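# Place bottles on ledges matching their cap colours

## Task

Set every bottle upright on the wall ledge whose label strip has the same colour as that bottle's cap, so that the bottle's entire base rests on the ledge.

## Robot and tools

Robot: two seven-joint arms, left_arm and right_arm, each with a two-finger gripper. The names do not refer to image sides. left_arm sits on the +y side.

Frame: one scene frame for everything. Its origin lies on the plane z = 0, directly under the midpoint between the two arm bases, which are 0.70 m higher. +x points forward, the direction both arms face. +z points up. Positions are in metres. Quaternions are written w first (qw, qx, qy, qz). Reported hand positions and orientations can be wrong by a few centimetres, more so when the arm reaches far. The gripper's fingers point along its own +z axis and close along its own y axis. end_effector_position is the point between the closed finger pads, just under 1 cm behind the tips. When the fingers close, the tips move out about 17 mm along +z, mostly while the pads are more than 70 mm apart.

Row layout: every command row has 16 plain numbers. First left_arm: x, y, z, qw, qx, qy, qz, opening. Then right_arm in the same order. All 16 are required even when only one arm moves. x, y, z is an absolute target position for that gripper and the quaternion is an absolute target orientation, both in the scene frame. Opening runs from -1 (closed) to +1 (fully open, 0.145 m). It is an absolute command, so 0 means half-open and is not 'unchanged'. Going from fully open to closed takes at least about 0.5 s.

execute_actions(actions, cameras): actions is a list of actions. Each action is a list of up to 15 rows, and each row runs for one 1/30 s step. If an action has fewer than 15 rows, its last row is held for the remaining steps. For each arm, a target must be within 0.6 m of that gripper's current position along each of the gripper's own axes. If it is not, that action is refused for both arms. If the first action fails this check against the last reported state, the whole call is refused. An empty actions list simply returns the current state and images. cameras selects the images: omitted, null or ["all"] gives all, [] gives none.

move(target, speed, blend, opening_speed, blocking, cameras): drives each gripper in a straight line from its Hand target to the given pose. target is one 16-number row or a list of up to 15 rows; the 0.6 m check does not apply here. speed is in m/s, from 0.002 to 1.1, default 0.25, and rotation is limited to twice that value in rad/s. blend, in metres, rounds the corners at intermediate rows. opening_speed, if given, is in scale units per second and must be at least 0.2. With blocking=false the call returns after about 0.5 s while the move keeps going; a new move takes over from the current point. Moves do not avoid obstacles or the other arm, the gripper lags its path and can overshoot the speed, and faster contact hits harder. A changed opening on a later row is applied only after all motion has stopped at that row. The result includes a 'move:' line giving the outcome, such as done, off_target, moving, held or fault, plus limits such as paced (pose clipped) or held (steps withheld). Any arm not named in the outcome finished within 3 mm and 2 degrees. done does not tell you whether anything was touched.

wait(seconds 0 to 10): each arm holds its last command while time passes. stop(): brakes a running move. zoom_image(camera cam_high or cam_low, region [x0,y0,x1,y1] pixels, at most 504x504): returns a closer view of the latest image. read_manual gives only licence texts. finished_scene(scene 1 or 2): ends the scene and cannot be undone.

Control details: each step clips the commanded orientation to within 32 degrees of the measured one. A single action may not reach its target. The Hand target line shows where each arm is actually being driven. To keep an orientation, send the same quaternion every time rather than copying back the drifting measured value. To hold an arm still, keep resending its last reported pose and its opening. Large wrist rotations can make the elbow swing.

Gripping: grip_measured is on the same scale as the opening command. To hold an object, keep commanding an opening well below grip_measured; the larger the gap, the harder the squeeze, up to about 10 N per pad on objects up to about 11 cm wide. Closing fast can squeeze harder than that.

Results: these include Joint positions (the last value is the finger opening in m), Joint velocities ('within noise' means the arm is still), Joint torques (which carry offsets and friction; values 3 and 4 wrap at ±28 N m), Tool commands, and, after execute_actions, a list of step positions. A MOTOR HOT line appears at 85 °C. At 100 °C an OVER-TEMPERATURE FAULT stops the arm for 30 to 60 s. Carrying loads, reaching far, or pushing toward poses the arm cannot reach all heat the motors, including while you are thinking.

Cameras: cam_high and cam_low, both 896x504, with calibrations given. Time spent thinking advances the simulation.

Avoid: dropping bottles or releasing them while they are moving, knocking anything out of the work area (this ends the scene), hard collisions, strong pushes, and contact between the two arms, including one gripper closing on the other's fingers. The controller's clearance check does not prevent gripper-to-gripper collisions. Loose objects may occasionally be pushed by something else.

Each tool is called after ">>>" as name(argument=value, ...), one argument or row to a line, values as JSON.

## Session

>>> zoom_image(
  camera="cam_high",
  region=[420, 200, 680, 420],
)

>>> zoom_image(
  camera="cam_low",
  region=[320, 120, 640, 400],
)

There is no camera image to zoom into. zoom_image works after the next result that has camera images. Camera images come with the result of a call that names cameras in "cameras".

There is no camera image to zoom into. zoom_image works after the next result that has camera images. Camera images come with the result of a call that names cameras in "cameras".

>>> execute_actions(
  actions=[],
)

>>> zoom_image(
  camera="cam_high",
  region=[420, 200, 680, 420],
)

>>> zoom_image(
  camera="cam_low",
  region=[320, 120, 640, 400],
)

Scene clock: 0.00 s.
left_arm: end_effector_position=(+0.2239, +0.1828, +0.6144) grip_measured=+1.00 end_effector_quat_wxyz=(-0.319, +0.395, -0.515, +0.691) | right_arm: end_effector_position=(+0.4009, -0.1655, +0.3728) grip_measured=+1.00 end_effector_quat_wxyz=(+0.260, +0.265, +0.837, +0.401)
Joint positions: left_arm=[-1.106 0.942 0.535 2.339 -0.48 -0.199 -0.367 0.145] | right_arm=[0.583 0.619 -0.841 0.925 -1.182 -0.496 -0.047 0.145]
Joint velocities: within noise
Joint torques (N m): no reading
Motor temperatures (°C): left_arm=[21 21 22 20 21 23 21] | right_arm=[20 22 22 19 20 19 21]
Hand target: left_arm +0.2239, +0.1828, +0.6144; -0.319, +0.395, -0.515, +0.691 | right_arm +0.4009, -0.1655, +0.3728; +0.260, +0.265, +0.837, +0.401
Tool commands: left_gripper/opening=+1.0 right_gripper/opening=+1.0

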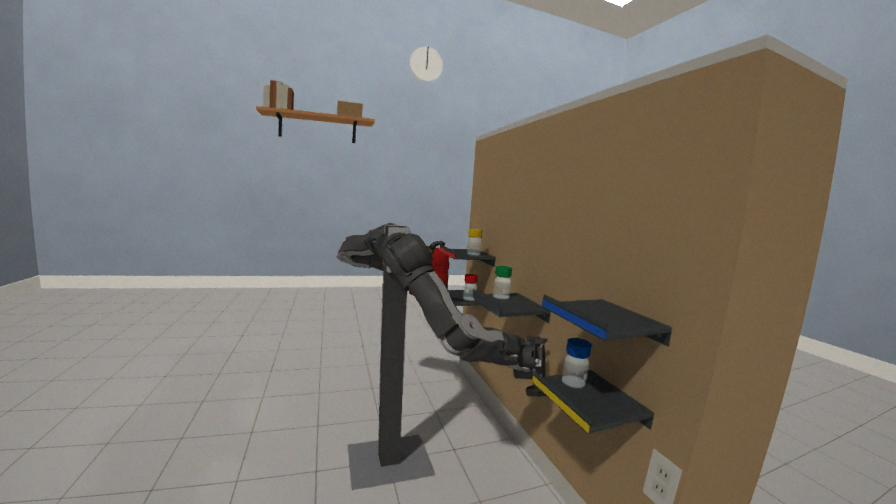

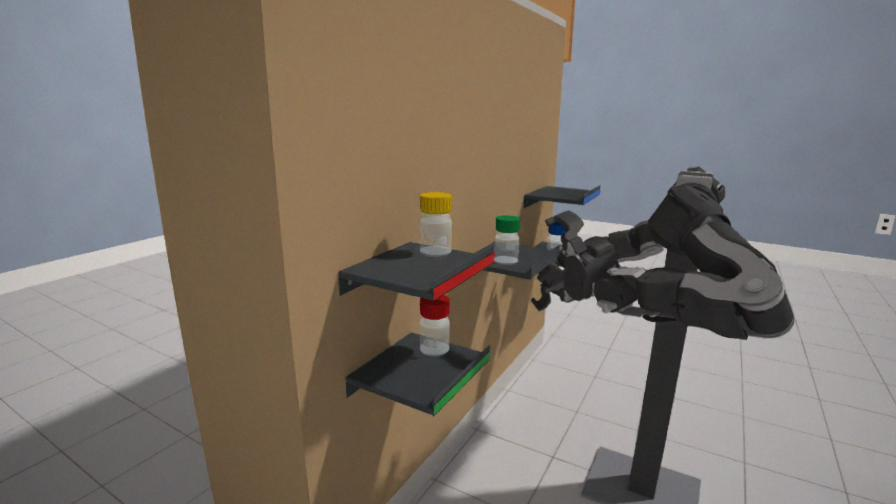

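Scaled by 1.938 from the camera's 896x504 image, which has a finer 1280x720 frame.

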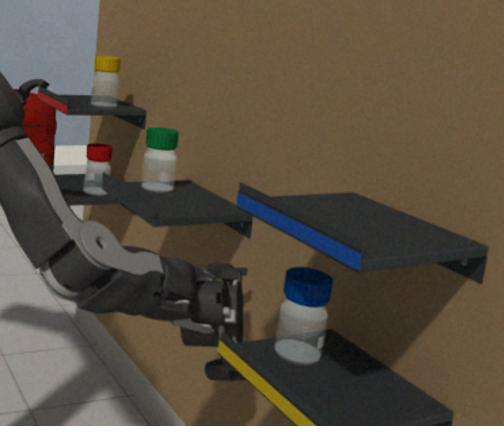

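Scaled by 1.575 from the camera's 896x504 image, which has a finer 1280x720 frame.

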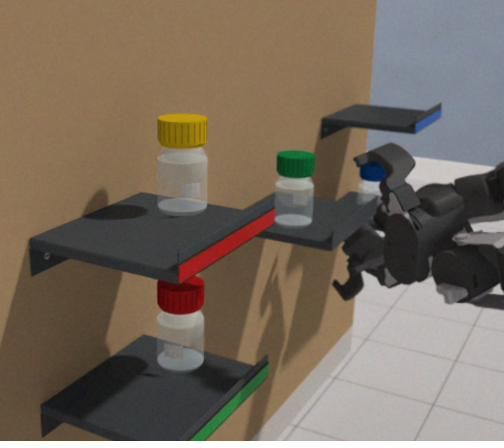

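>>> move(
  target=[
    [0.26,0.24,0.70,0,0.7071,0,0.7071,1,0.26,-0.22,0.40,0,0.7071,0,0.7071,1],
    [0.32,0.30,0.80,0,0.7071,0,0.7071,1,0.22,-0.335,0.50,0,0.7071,0,0.7071,1],
    [0.384,0.334,0.78,0,0.7071,0,0.7071,1,0.33,-0.335,0.50,0,0.7071,0,0.7071,1],
  ],
  speed=0.35,
  blend=[0.03,0.02,0],
)

>>> zoom_image(
  camera="cam_high",
  region=[420, 200, 680, 420],
)

>>> zoom_image(
  camera="cam_low",
  region=[320, 120, 640, 400],
)

Scene clock: 45.57 s.
left_arm: end_effector_position=(+0.3840, +0.3332, +0.7803) grip_measured=+1.00 end_effector_quat_wxyz=(-0.010, +0.702, -0.021, +0.712) | right_arm: end_effector_position=(+0.3300, -0.3352, +0.5007) grip_measured=+1.00 end_effector_quat_wxyz=(+0.000, +0.706, -0.001, +0.708)
Joint positions: left_arm=[-1.22 1.672 1.573 1.639 1.584 0.341 -0.149 0.145] | right_arm=[-0.286 0.969 -0.064 1.526 0.973 -0.368 0.001 0.145]
Joint velocities: within noise
Joint torques (N m): left_arm=[5.5 2.76 3.66 -0.13 0.11 -0.52 -0.08] | right_arm=[2.47 6.45 3.33 2.55 0.07 -0.34 -0.06]
Motor temperatures (°C): left_arm=[21 21 23 21 21 23 21] | right_arm=[22 23 22 19 20 19 21]
Hand target: left_arm +0.3840, +0.3341, +0.7801; -0.011, +0.703, -0.019, +0.711 | right_arm +0.3300, -0.3350, +0.5000; +0.000, +0.707, +0.000, +0.707
Off the commanded pose: left_arm 0.001 m, 3 deg | right_arm 0.001 m, 0 deg.
joint sent to its limit (left arm) — joint 3 (upper arm roll), upper limit; joint 5 (forearm roll), upper limit. The joint targets are off in orientation, not in position.
move: off_target (left_arm)

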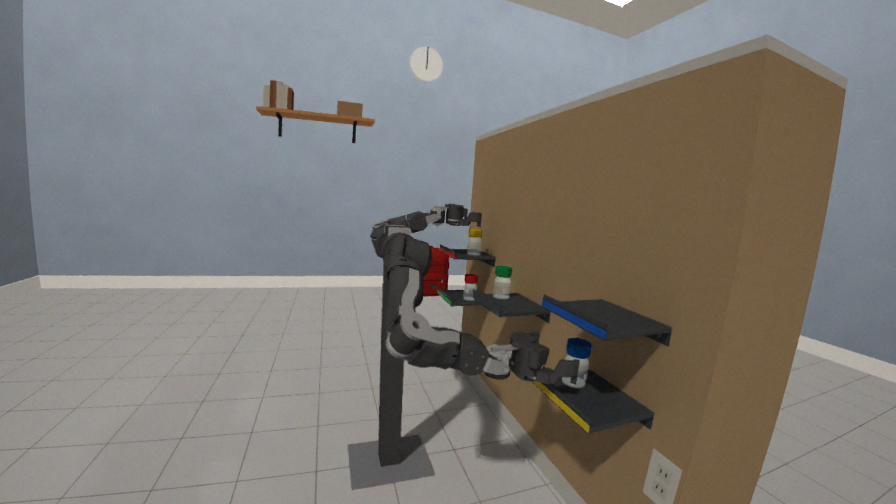

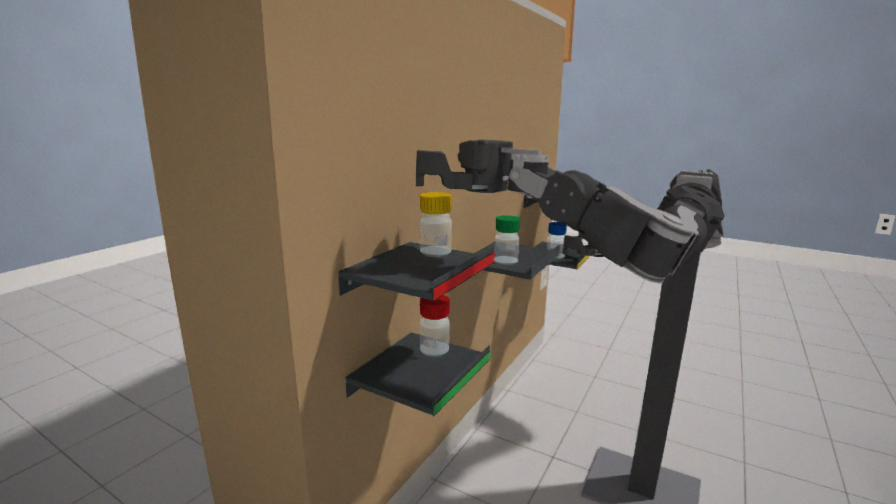

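Scaled by 1.938 from the camera's 896x504 image, which has a finer 1280x720 frame.

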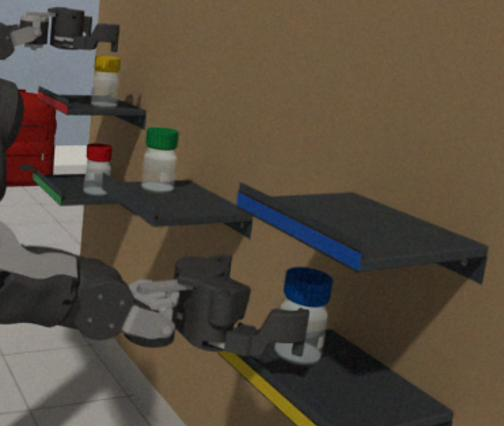

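Scaled by 1.575 from the camera's 896x504 image, which has a finer 1280x720 frame.

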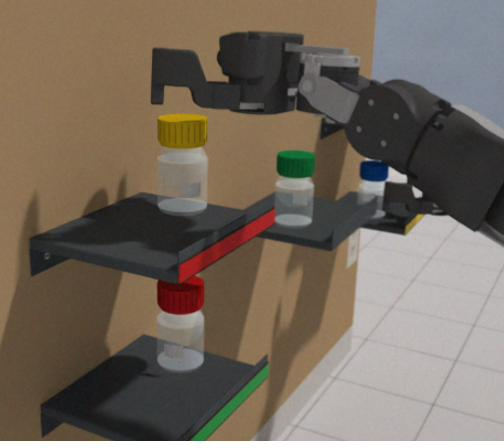

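>>> move(
  target=[
    [0.382,0.334,0.696,0,0.7071,0,0.7071,1,0.377,-0.335,0.503,0,0.7071,0,0.7071,1],
    [0.382,0.334,0.696,0,0.7071,0,0.7071,-0.5,0.377,-0.335,0.503,0,0.7071,0,0.7071,-0.5],
    [0.382,0.32,0.77,0,0.7071,0,0.7071,-0.5,0.377,-0.335,0.533,0,0.7071,0,0.7071,-0.5],
    [0.380,0.20,0.77,0,0.7071,0,0.7071,-0.5,0.225,-0.335,0.54,0,0.7071,0,0.7071,-0.5],
    [0.378,0.02,0.76,0.0923,0.701,-0.0923,0.701,-0.5,0.225,-0.345,0.74,0,0.7071,0,0.7071,-0.5],
    [0.376,-0.07,0.69,0.153,0.690,-0.153,0.690,-0.5,0.376,-0.365,0.755,0,0.7071,0,0.7071,-0.5],
  ],
  speed=[0.18,0.2,0.2,0.25,0.3,0.25],
  blend=[0,0,0.01,0.02,0.03,0],
  opening_speed=2.5,
)

>>> zoom_image(
  camera="cam_high",
  region=[420, 200, 680, 420],
)

>>> zoom_image(
  camera="cam_low",
  region=[320, 120, 640, 400],
)

Scene clock: 71.37 s.
left_arm: end_effector_position=(+0.3011, +0.0381, +0.6956) grip_measured=-0.26 end_effector_quat_wxyz=(+0.284, +0.643, -0.318, +0.637) | right_arm: end_effector_position=(+0.3764, -0.3658, +0.7499) grip_measured=-0.27 end_effector_quat_wxyz=(+0.008, +0.713, +0.008, +0.701)
Joint positions: left_arm=[-1.407 2.011 1.406 2.203 1.584 -0.02 -0.187 0.056] | right_arm=[-1.22 1.591 1.474 1.585 1.559 0.272 -0.029 0.056]
Joint velocities: within noise
Joint torques (N m): left_arm=[5.42 0.62 2.5 0.01 0.11 -0.99 -0.03] | right_arm=[4 2.84 6.43 0.4 0.11 -0.67 0.09]
Motor temperatures (°C): left_arm=[22 21 25 21 21 24 21] | right_arm=[21 24 23 19 20 20 21]
Hand target: left_arm +0.3017, +0.0386, +0.6957; +0.286, +0.642, -0.313, +0.638 | right_arm +0.3760, -0.3651, +0.7549; +0.006, +0.707, +0.009, +0.707
Off the commanded pose: left_arm 0.132 m, 26 deg | right_arm 0.005 m, 2 deg.
joint read past its limit (left arm) — joint 2 (shoulder roll), upper limit.
joint sent to its limit (left arm) — joint 1 (shoulder pitch), lower limit; joint 2 (shoulder roll), upper limit; joint 5 (forearm roll), upper limit. The joint targets are off in position and orientation.
joint sent to its limit (right arm) — joint 5 (forearm roll), upper limit. The joint targets still meet the commanded pose.
move: off_target (left_arm, right_arm); target 2's new opening was sent with right_arm's hand 0.004 m and 1 deg from that target

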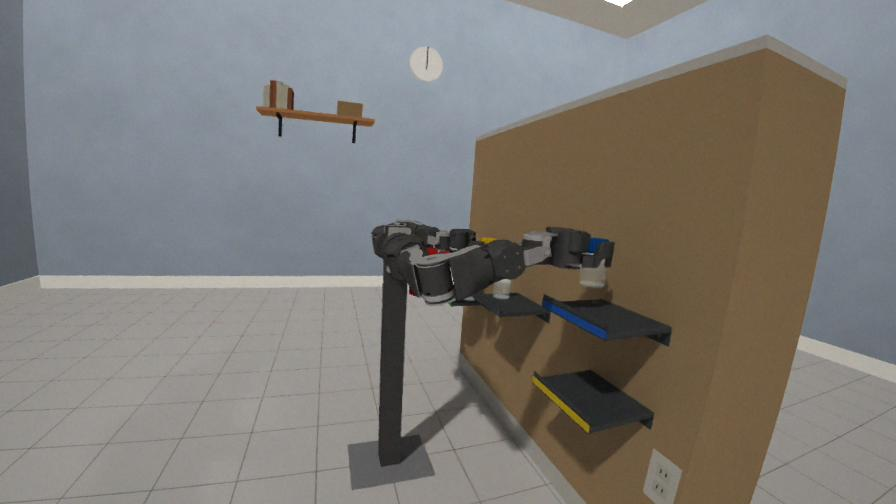

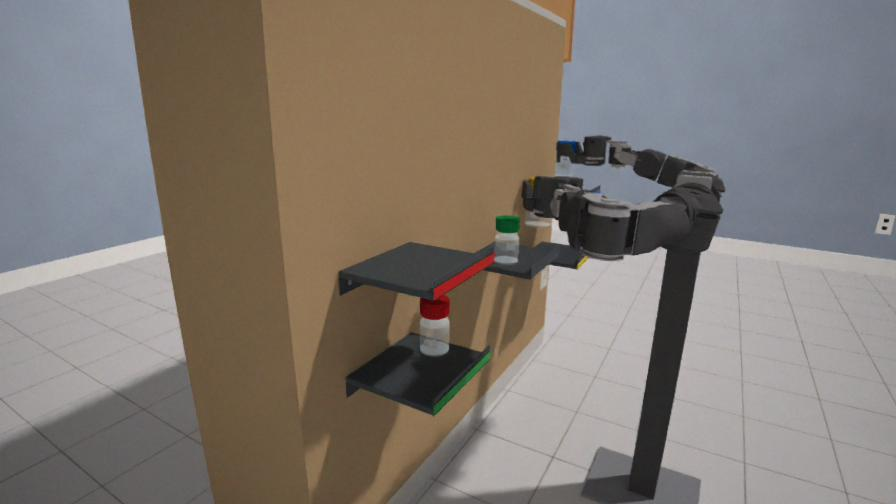

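Scaled by 1.938 from the camera's 896x504 image, which has a finer 1280x720 frame.

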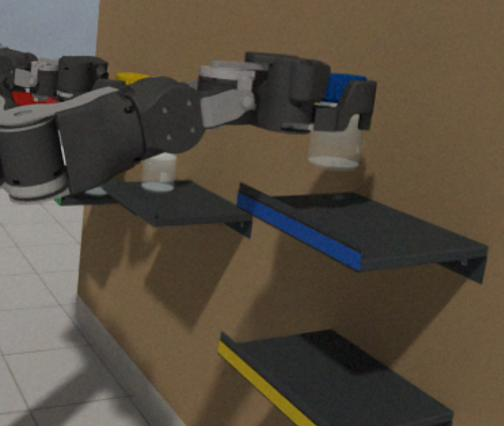

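Scaled by 1.575 from the camera's 896x504 image, which has a finer 1280x720 frame.

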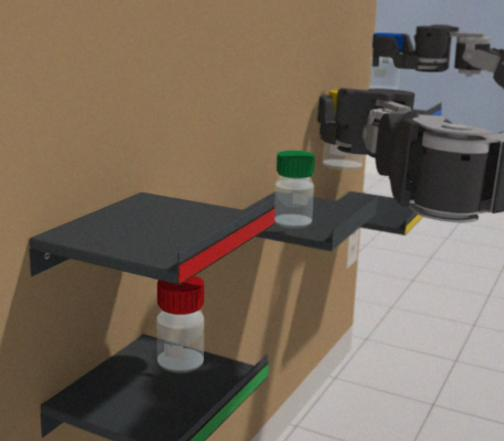

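>>> move(
  target=[
    [0.26,0.15,0.66,0,0.7071,0,0.7071,-0.5,0.377,-0.365,0.71,0,0.7071,0,0.7071,-0.5],
    [0.26,0.20,0.57,0,0.7071,0,0.7071,-0.5,0.377,-0.365,0.686,0,0.7071,0,0.7071,-0.5],
    [0.28,0.18,0.52,0,0.7071,0,0.7071,-0.5,0.377,-0.365,0.686,0,0.7071,0,0.7071,-0.5],
  ],
  speed=[0.2,0.2,0.2],
)

>>> zoom_image(
  camera="cam_high",
  region=[420, 200, 680, 420],
)

Scene clock: 89.63 s.
left_arm: end_effector_position=(+0.2794, +0.1816, +0.5199) grip_measured=-0.26 end_effector_quat_wxyz=(+0.061, +0.773, -0.061, +0.629) | right_arm: end_effector_position=(+0.3771, -0.3640, +0.6966) grip_measured=-0.27 end_effector_quat_wxyz=(+0.000, +0.693, +0.004, +0.721)
Joint positions: left_arm=[-1.407 2.01 0.377 2.205 1.1 -0.751 -1.001 0.056] | right_arm=[-1.3 1.562 1.274 1.62 1.559 -0.065 -0.035 0.056]
Joint velocities: within noise
Joint torques (N m): left_arm=[4.21 1.04 2.24 1.88 -0.32 -0.46 0.23] | right_arm=[2.55 1.91 1.68 0.47 0.15 0.14 -0.16]
Motor temperatures (°C): left_arm=[22 21 24 21 21 25 21] | right_arm=[22 23 24 19 20 20 21]
Hand target: left_arm +0.2799, +0.1805, +0.5205; +0.064, +0.771, -0.062, +0.631 | right_arm +0.3768, -0.3649, +0.6860; +0.002, +0.707, +0.002, +0.707
Off the commanded pose: left_arm 0.002 m, 15 deg | right_arm 0.011 m, 2 deg.
joint sent to its limit (left arm) — joint 1 (shoulder pitch), lower limit; joint 2 (shoulder roll), upper limit. The joint targets are off in orientation, not in position.
joint sent to its limit (right arm) — joint 5 (forearm roll), upper limit. The joint targets still meet the commanded pose.
move: off_target (left_arm, right_arm)

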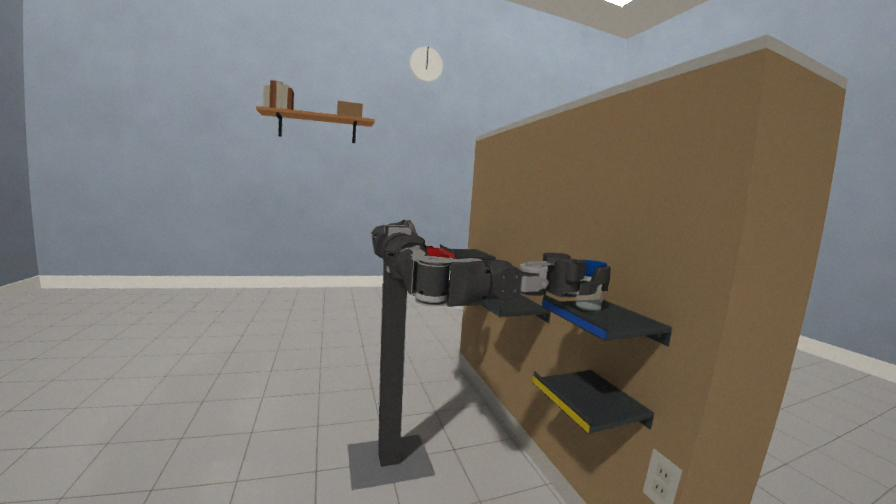

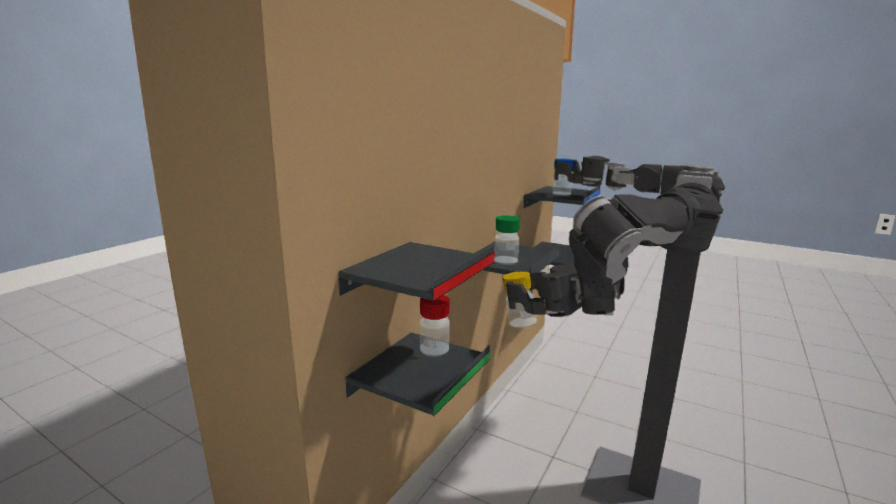

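Scaled by 1.938 from the camera's 896x504 image, which has a finer 1280x720 frame.

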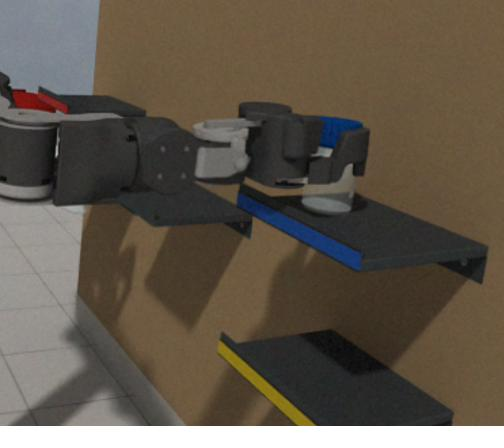

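>>> move(
  target=[
    [0.30,0.16,0.47,0,0.7071,0,0.7071,-0.5,0.377,-0.365,0.696,0,0.7071,0,0.7071,-0.5],
    [0.30,0.16,0.47,0,0.7071,0,0.7071,-0.5,0.377,-0.365,0.696,0,0.7071,0,0.7071,0.4],
    [0.36,0.13,0.40,-0.04,-0.585,0.68,-0.44,-0.5,0.377,-0.365,0.79,0,0.7071,0,0.7071,0.4],
    [0.36,0.13,0.40,-0.04,-0.585,0.68,-0.44,-0.5,0.27,-0.25,0.72,0,0.7071,0,0.7071,0.4],
    [0.36,0.13,0.40,-0.04,-0.585,0.68,-0.44,-0.5,0.27,-0.20,0.52,0,0.7071,0,0.7071,0.4],
  ],
  speed=0.3,
  blend=[0,0,0.02,0.03,0],
  opening_speed=2.5,
)

>>> zoom_image(
  camera="cam_high",
  region=[420, 200, 680, 420],
)

Scene clock: 122.93 s.
left_arm: end_effector_position=(+0.3087, +0.1742, +0.4594) grip_measured=-0.26 end_effector_quat_wxyz=(+0.008, -0.609, +0.672, -0.421) | right_arm: end_effector_position=(+0.2702, -0.2010, +0.5197) grip_measured=+0.40 end_effector_quat_wxyz=(+0.002, +0.708, -0.002, +0.706)
Joint positions: left_arm=[-1.407 2.011 0.671 1.737 0.516 -0.16 0.059 0.056] | right_arm=[-0.512 0.76 -0.199 2.129 0.525 -0.172 -0.522 0.105]
Joint velocities: within noise
Joint torques (N m): left_arm=[5.89 1.07 3.25 0.35 0.15 -0.53 -0.15] | right_arm=[1.07 3.39 1.76 3.74 -0.23 -0.49 0.12]
Motor temperatures (°C): left_arm=[22 21 24 21 21 24 21] | right_arm=[21 23 23 19 20 20 21]
Hand target: left_arm +0.3090, +0.1735, +0.4601; +0.007, -0.607, +0.672, -0.423 | right_arm +0.2700, -0.2000, +0.5199; +0.000, +0.707, +0.000, +0.707
Off the commanded pose: left_arm 0.090 m, 7 deg | right_arm 0.001 m, 0 deg.
joint read past its limit (left arm) — joint 2 (shoulder roll), upper limit.
joint sent to its limit (left arm) — joint 1 (shoulder pitch), lower limit; joint 2 (shoulder roll), upper limit. The joint targets are off in position and orientation.
move: off_target (left_arm); limits=paced

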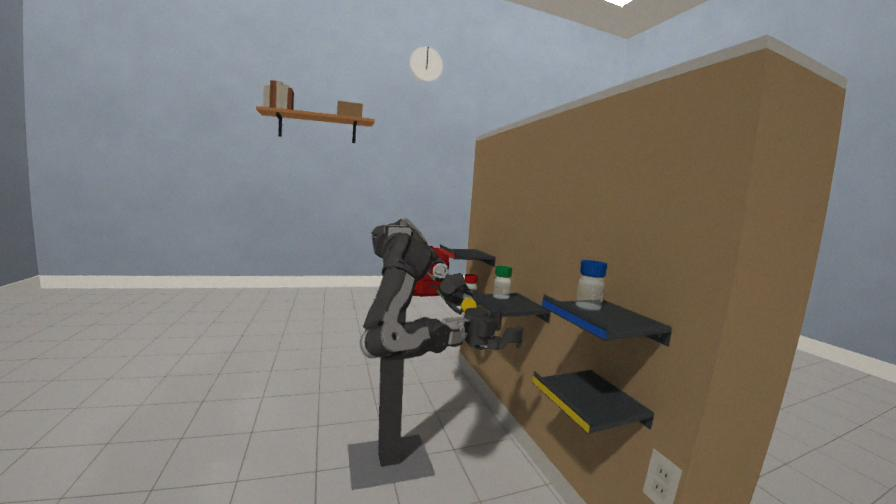

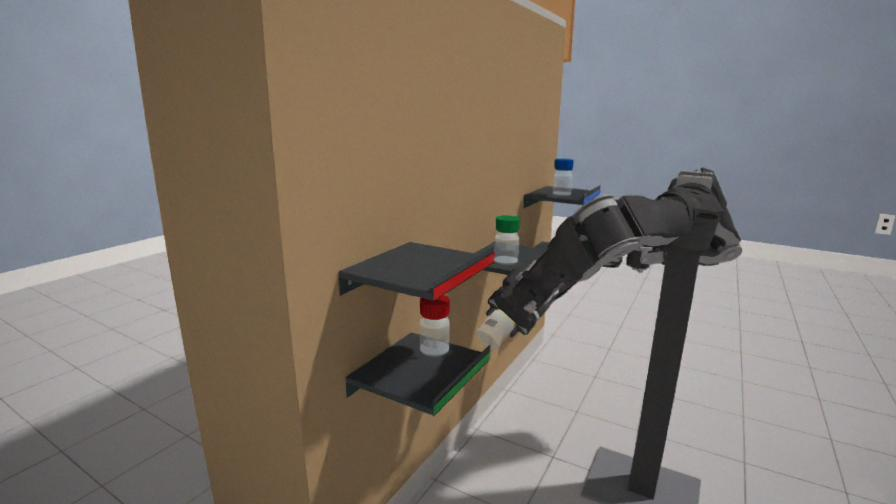

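Scaled by 1.938 from the camera's 896x504 image, which has a finer 1280x720 frame.

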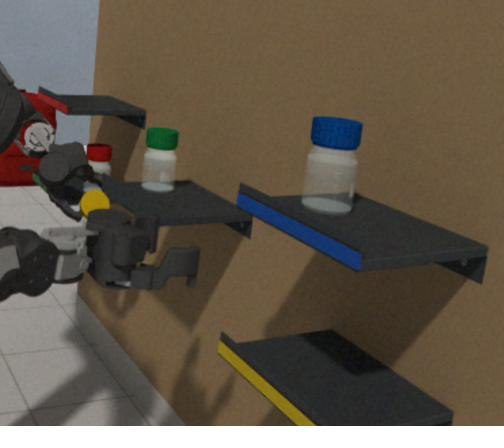

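>>> move(
  target=[
    [0.26,0.22,0.58,0,0.7071,0,0.7071,-0.5,0.27,-0.22,0.52,0,0.7071,0,0.7071,0.4],
    [0.26,0.25,0.74,0,0.7071,0,0.7071,-0.5,0.27,-0.22,0.52,0,0.7071,0,0.7071,0.4],
    [0.377,0.36,0.78,0,0.7071,0,0.7071,-0.5,0.27,-0.22,0.52,0,0.7071,0,0.7071,0.4],
    [0.27,0.25,0.73,0,0.7071,0,0.7071,-0.5,0.27,-0.22,0.52,0,0.7071,0,0.7071,0.4],
    [0.27,0.20,0.52,0,0.7071,0,0.7071,-0.5,0.27,-0.22,0.52,0,0.7071,0,0.7071,0.4],
  ],
  speed=0.35,
  blend=[0.03,0.03,0.01,0.03,0],
)

Scene clock: 146.87 s.
left_arm: end_effector_position=(+0.2698, +0.2004, +0.5181) grip_measured=-0.26 end_effector_quat_wxyz=(-0.001, +0.711, +0.001, +0.703) | right_arm: end_effector_position=(+0.2698, -0.2189, +0.5201) grip_measured=+0.40 end_effector_quat_wxyz=(-0.001, +0.708, +0.000, +0.707)
Joint positions: left_arm=[-0.526 0.713 -0.164 2.13 0.508 -0.141 -0.476 0.056] | right_arm=[-0.558 0.874 -0.159 2.105 0.619 -0.264 -0.517 0.105]
Joint velocities: within noise
Joint torques (N m): left_arm=[1.73 2.91 1.35 4.85 -0.26 -0.94 0.17] | right_arm=[0.86 4.07 2.97 2.92 -0.1 -0.5 0.07]
Motor temperatures (°C): left_arm=[22 21 25 21 21 24 21] | right_arm=[21 23 23 20 20 20 21]
Hand target: left_arm +0.2700, +0.2000, +0.5200; +0.000, +0.707, +0.000, +0.707 | right_arm +0.2700, -0.2200, +0.5200; +0.000, +0.707, +0.000, +0.707
Off the commanded pose: left_arm 0.002 m, 1 deg | right_arm 0.001 m, 0 deg.
move: done

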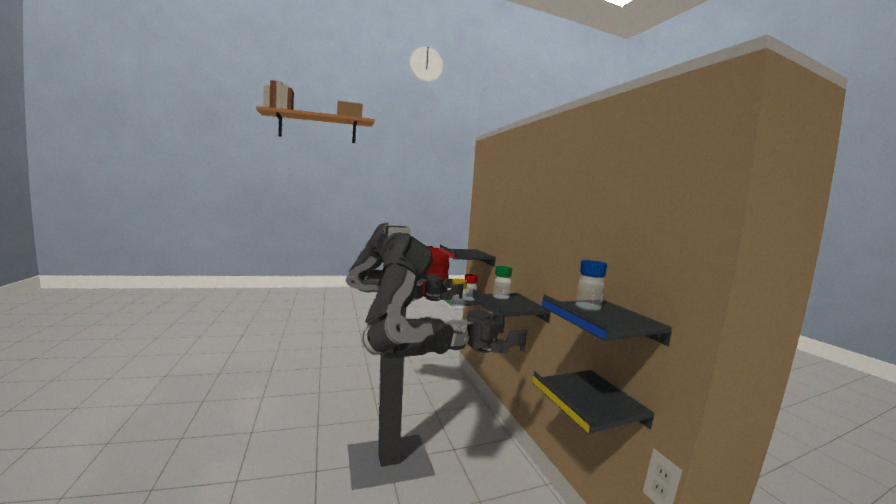

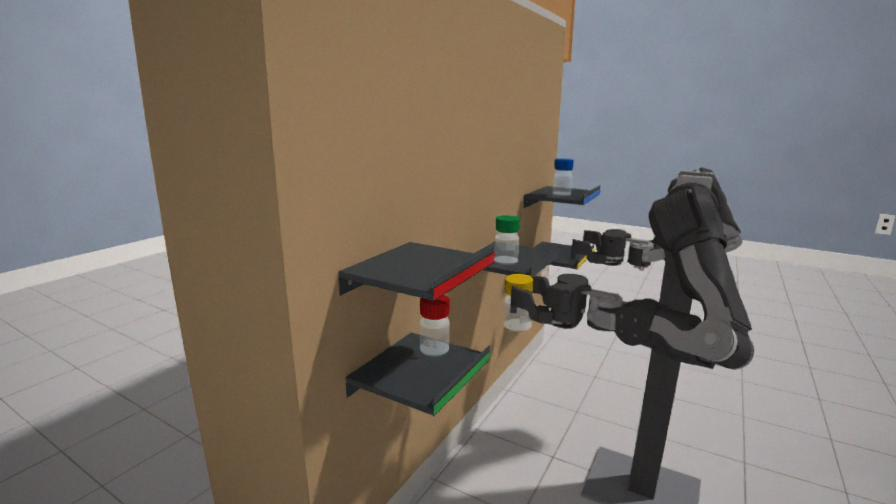

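>>> move(
  target=[
    [0.26,0.13,0.68,0,0.7071,0,0.7071,-0.5,0.27,-0.27,0.52,0,0.7071,0,0.7071,0.4],
    [0.30,-0.03,0.71,0.0923,0.701,-0.0923,0.701,-0.5,0.27,-0.27,0.52,0,0.7071,0,0.7071,0.4],
    [0.376,-0.07,0.68,0.153,0.690,-0.153,0.690,-0.5,0.27,-0.27,0.52,0,0.7071,0,0.7071,0.4],
    [0.376,-0.07,0.615,0.153,0.690,-0.153,0.690,-0.5,0.27,-0.27,0.52,0,0.7071,0,0.7071,0.4],
    [0.376,-0.07,0.586,0.153,0.690,-0.153,0.690,-0.5,0.27,-0.27,0.52,0,0.7071,0,0.7071,0.4],
  ],
  speed=[0.3,0.3,0.3,0.2,0.06],
  blend=[0.03,0.03,0.01,0,0],
)

>>> zoom_image(
  camera="cam_high",
  region=[440, 220, 560, 340],
)

>>> zoom_image(
  camera="cam_low",
  region=[460, 150, 600, 290],
)

Scene clock: 167.60 s.
left_arm: end_effector_position=(+0.3762, -0.0697, +0.5945) grip_measured=-0.26 end_effector_quat_wxyz=(+0.154, +0.682, -0.149, +0.699) | right_arm: end_effector_position=(+0.2697, -0.2694, +0.5193) grip_measured=+0.40 end_effector_quat_wxyz=(+0.000, +0.708, -0.001, +0.706)
Joint positions: left_arm=[0.703 0.153 -1.06 1.654 0.688 0.26 -0.702 0.056] | right_arm=[-0.722 1.009 0.045 1.995 0.818 -0.421 -0.367 0.105]
Joint velocities: within noise
Joint torques (N m): left_arm=[5.92 -1.04 1.1 2.47 0.04 -0.4 0.28] | right_arm=[0.78 4.47 3.69 2.51 -0.02 -0.56 0.16]
Motor temperatures (°C): left_arm=[22 21 24 22 21 25 21] | right_arm=[21 23 23 20 20 20 21]
Hand target: left_arm +0.3759, -0.0699, +0.5860; +0.153, +0.690, -0.153, +0.690 | right_arm +0.2700, -0.2700, +0.5199; +0.000, +0.707, +0.000, +0.707
Off the commanded pose: left_arm 0.009 m, 1 deg | right_arm 0.001 m, 0 deg.
move: off_target (left_arm)

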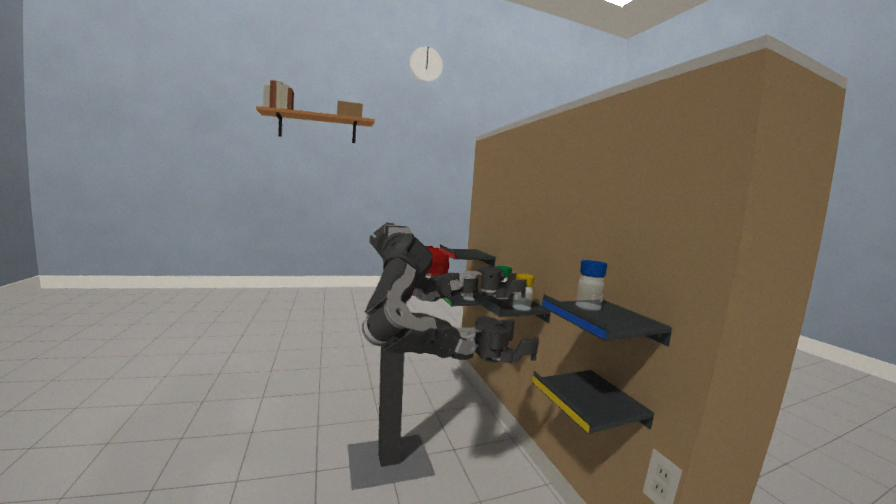

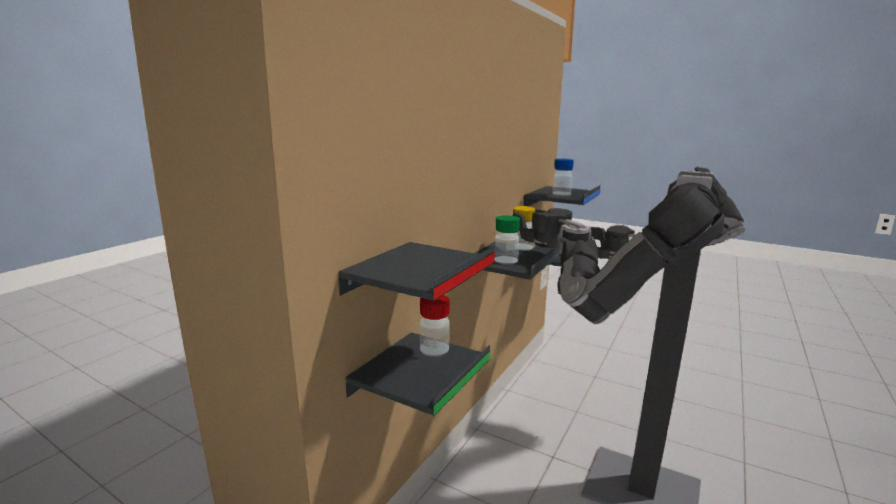

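Scaled by 4.200 from the camera's 896x504 image, which has a finer 1280x720 frame.

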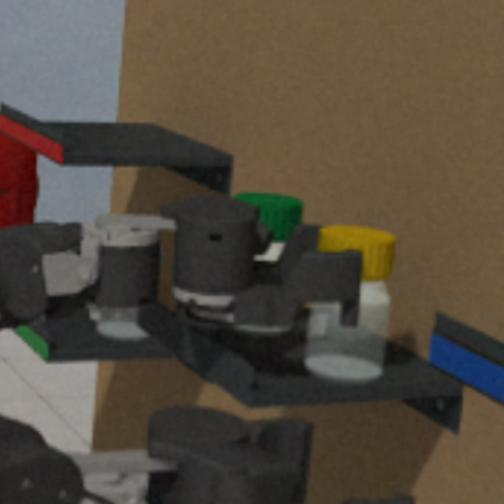

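Scaled by 3.600 from the camera's 896x504 image, which has a finer 1280x720 frame.

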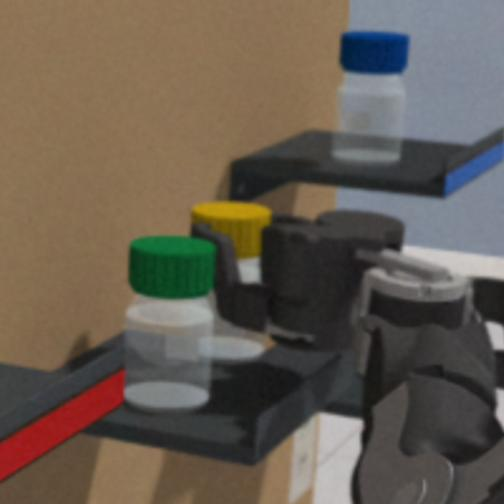

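>>> move(
  target=[
    [0.376,-0.07,0.594,0.153,0.690,-0.153,0.690,-0.5,0.27,-0.25,0.52,0,0.7071,0,0.7071,0.4],
    [0.376,-0.07,0.594,0.153,0.690,-0.153,0.690,0.4,0.27,-0.25,0.52,0,0.7071,0,0.7071,0.4],
    [0.376,-0.07,0.69,0.153,0.690,-0.153,0.690,0.4,0.26,-0.20,0.55,0,0.7071,0,0.7071,0.4],
    [0.29,0.02,0.69,0.0923,0.701,-0.0923,0.701,0.4,0.26,-0.18,0.62,0,0.7071,0,0.7071,0.4],
    [0.25,0.18,0.62,0,0.7071,0,0.7071,0.4,0.32,-0.10,0.69,0,0.7071,0,0.7071,0.4],
    [0.225,0.335,0.51,0,0.7071,0,0.7071,0.4,0.374,-0.07,0.69,0,0.7071,0,0.7071,0.4],
    [0.38,0.338,0.503,0,0.7071,0,0.7071,0.4,0.374,-0.07,0.598,0,0.7071,0,0.7071,0.4],
  ],
  speed=[0.2,0.2,0.25,0.3,0.3,0.3,0.2],
  blend=[0,0,0.01,0.03,0.03,0.01,0],
  opening_speed=2.5,
)

>>> zoom_image(
  camera="cam_high",
  region=[440, 220, 560, 340],
)

>>> zoom_image(
  camera="cam_low",
  region=[340, 170, 600, 420],
)

Scene clock: 196.77 s.
left_arm: end_effector_position=(+0.3810, +0.3379, +0.5057) grip_measured=+0.40 end_effector_quat_wxyz=(-0.001, +0.704, +0.002, +0.711) | right_arm: end_effector_position=(+0.3741, -0.0714, +0.5978) grip_measured=+0.40 end_effector_quat_wxyz=(+0.003, +0.708, -0.002, +0.706)
Joint positions: left_arm=[0.687 1.213 -1.349 1.324 1.413 -0.673 -0.133 0.105] | right_arm=[0.566 0.436 -0.901 1.937 0.747 0.333 -1.045 0.105]
Joint velocities: within noise
Joint torques (N m): left_arm=[5.47 5.55 2.21 0.65 0.13 -0.53 0.24] | right_arm=[5.18 -0.15 2.19 2.96 -0.45 -0.33 0.16]
Motor temperatures (°C): left_arm=[23 21 24 21 21 24 21] | right_arm=[21 23 23 20 20 20 21]
Hand target: left_arm +0.3800, +0.3380, +0.5030; +0.000, +0.707, +0.000, +0.707 | right_arm +0.3740, -0.0700, +0.5979; +0.000, +0.707, +0.000, +0.707
Off the commanded pose: left_arm 0.003 m, 1 deg | right_arm 0.001 m, 0 deg.
move: done

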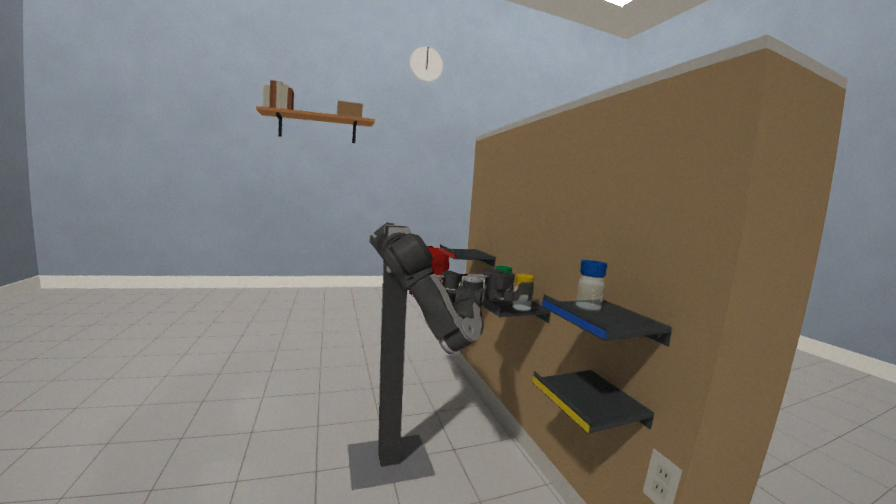

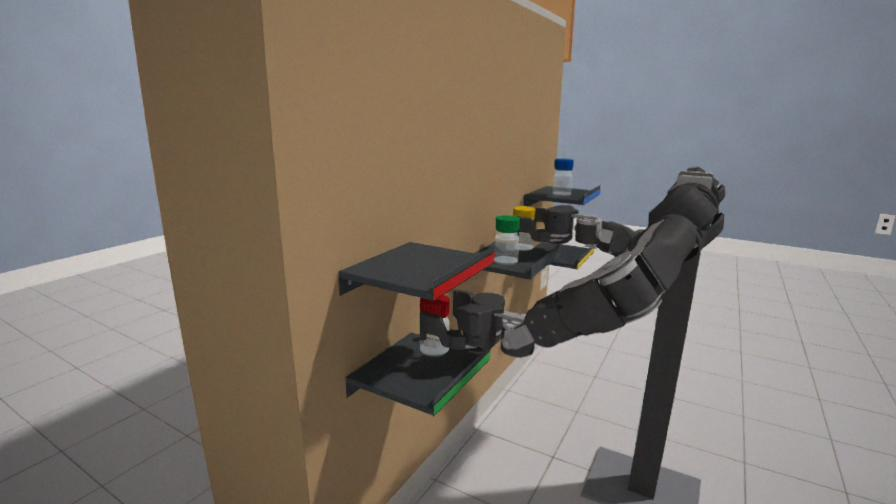

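Scaled by 4.200 from the camera's 896x504 image, which has a finer 1280x720 frame.

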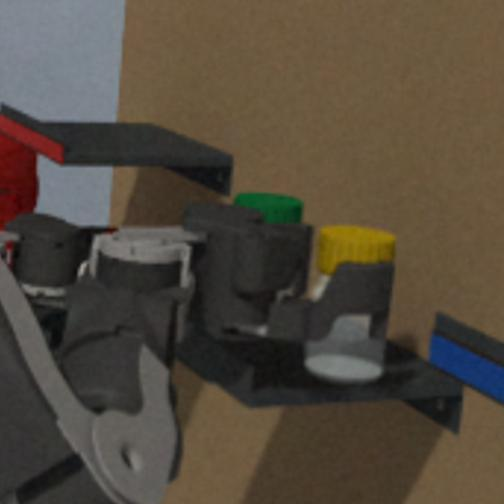

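Scaled by 1.938 from the camera's 896x504 image, which has a finer 1280x720 frame.

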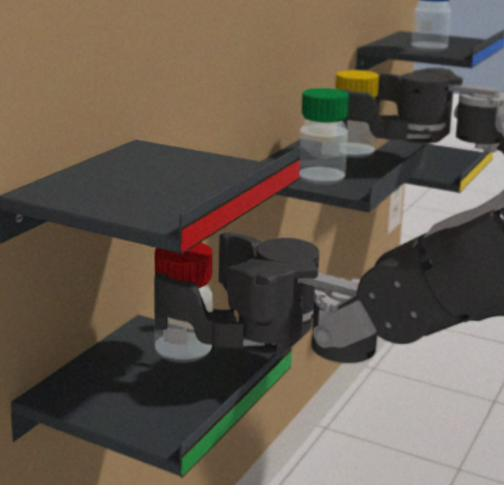

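>>> move(
  target=[
    [0.38,0.338,0.503,0,0.7071,0,0.7071,-0.5,0.374,-0.07,0.598,0,0.7071,0,0.7071,-0.5],
    [0.38,0.338,0.535,0,0.7071,0,0.7071,-0.5,0.374,-0.07,0.69,0,0.7071,0,0.7071,-0.5],
    [0.235,0.30,0.535,0,0.7071,0,0.7071,-0.5,0.27,-0.14,0.65,0,0.7071,0,0.7071,-0.5],
    [0.32,0.215,0.58,0,0.7071,0,0.7071,-0.5,0.225,-0.30,0.54,0,0.7071,0,0.7071,-0.5],
    [0.33,0.215,0.75,0,0.7071,0,0.7071,-0.5,0.23,-0.36,0.535,0,0.7071,0,0.7071,-0.5],
    [0.38,0.36,0.76,0,0.7071,0,0.7071,-0.5,0.378,-0.38,0.53,0,0.7071,0,0.7071,-0.5],
    [0.38,0.36,0.72,0,0.7071,0,0.7071,-0.5,0.378,-0.38,0.515,0,0.7071,0,0.7071,-0.5],
  ],
  speed=[0.2,0.25,0.3,0.3,0.3,0.3,0.2],
  blend=[0,0.005,0.02,0.02,0.02,0.01,0],
  opening_speed=2.5,
)

>>> zoom_image(
  camera="cam_high",
  region=[420, 200, 680, 420],
)

>>> zoom_image(
  camera="cam_low",
  region=[340, 130, 640, 420],
)

Scene clock: 222.53 s.
left_arm: end_effector_position=(+0.3802, +0.3606, +0.7157) grip_measured=-0.24 end_effector_quat_wxyz=(-0.002, +0.713, +0.001, +0.701) | right_arm: end_effector_position=(+0.3769, -0.3802, +0.5102) grip_measured=-0.25 end_effector_quat_wxyz=(+0.001, +0.714, -0.001, +0.700)
Joint positions: left_arm=[1.003 1.557 -0.894 1.623 1.569 0.126 -0.067 0.057] | right_arm=[0.703 1.261 -1.347 1.19 1.56 -0.637 0.094 0.057]
Joint velocities: within noise
Joint torques (N m): left_arm=[6.16 4.47 4.19 0.43 0.13 -1.01 0.19] | right_arm=[4.39 6.08 5.33 0.5 0.18 -0.8 0.12]
Motor temperatures (°C): left_arm=[23 22 24 21 21 25 21] | right_arm=[22 23 23 20 20 20 21]
Hand target: left_arm +0.3800, +0.3599, +0.7199; +0.000, +0.707, +0.000, +0.707 | right_arm +0.3780, -0.3800, +0.5150; +0.000, +0.707, +0.000, +0.707
Off the commanded pose: left_arm 0.004 m, 1 deg | right_arm 0.005 m, 1 deg.
joint sent to its limit (right arm) — joint 5 (forearm roll), upper limit. The joint targets still meet the commanded pose.
move: off_target (left_arm, right_arm)

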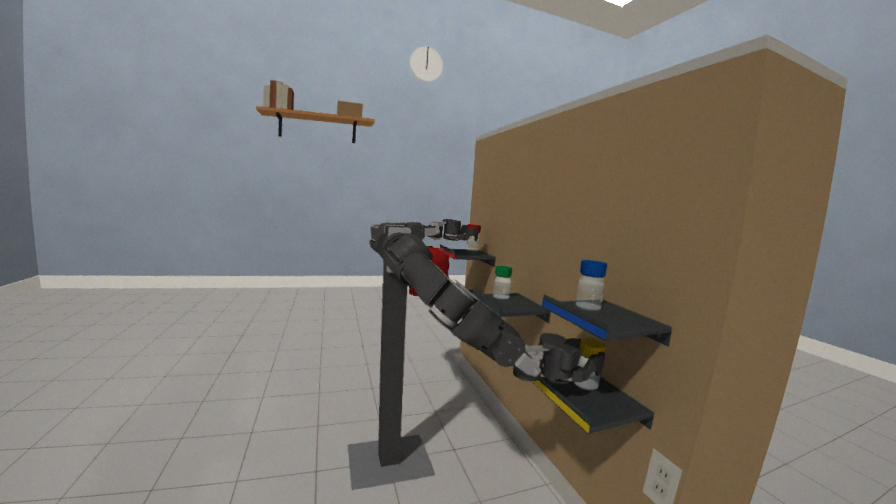

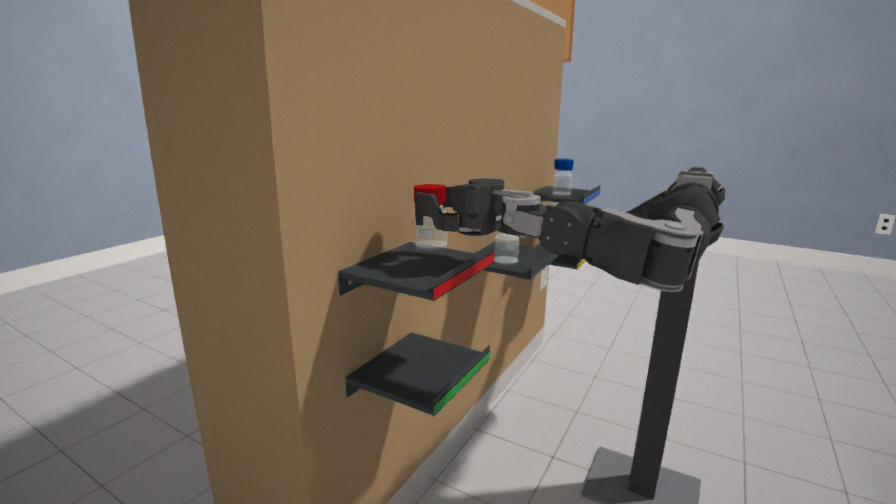

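Scaled by 1.938 from the camera's 896x504 image, which has a finer 1280x720 frame.

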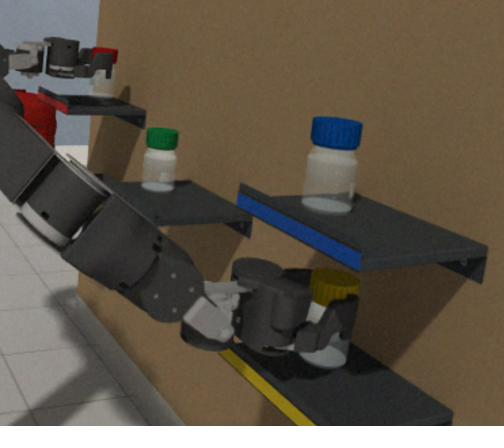

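Scaled by 1.680 from the camera's 896x504 image, which has a finer 1280x720 frame.

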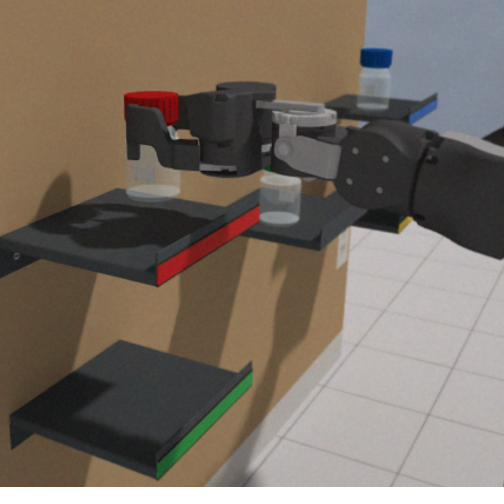

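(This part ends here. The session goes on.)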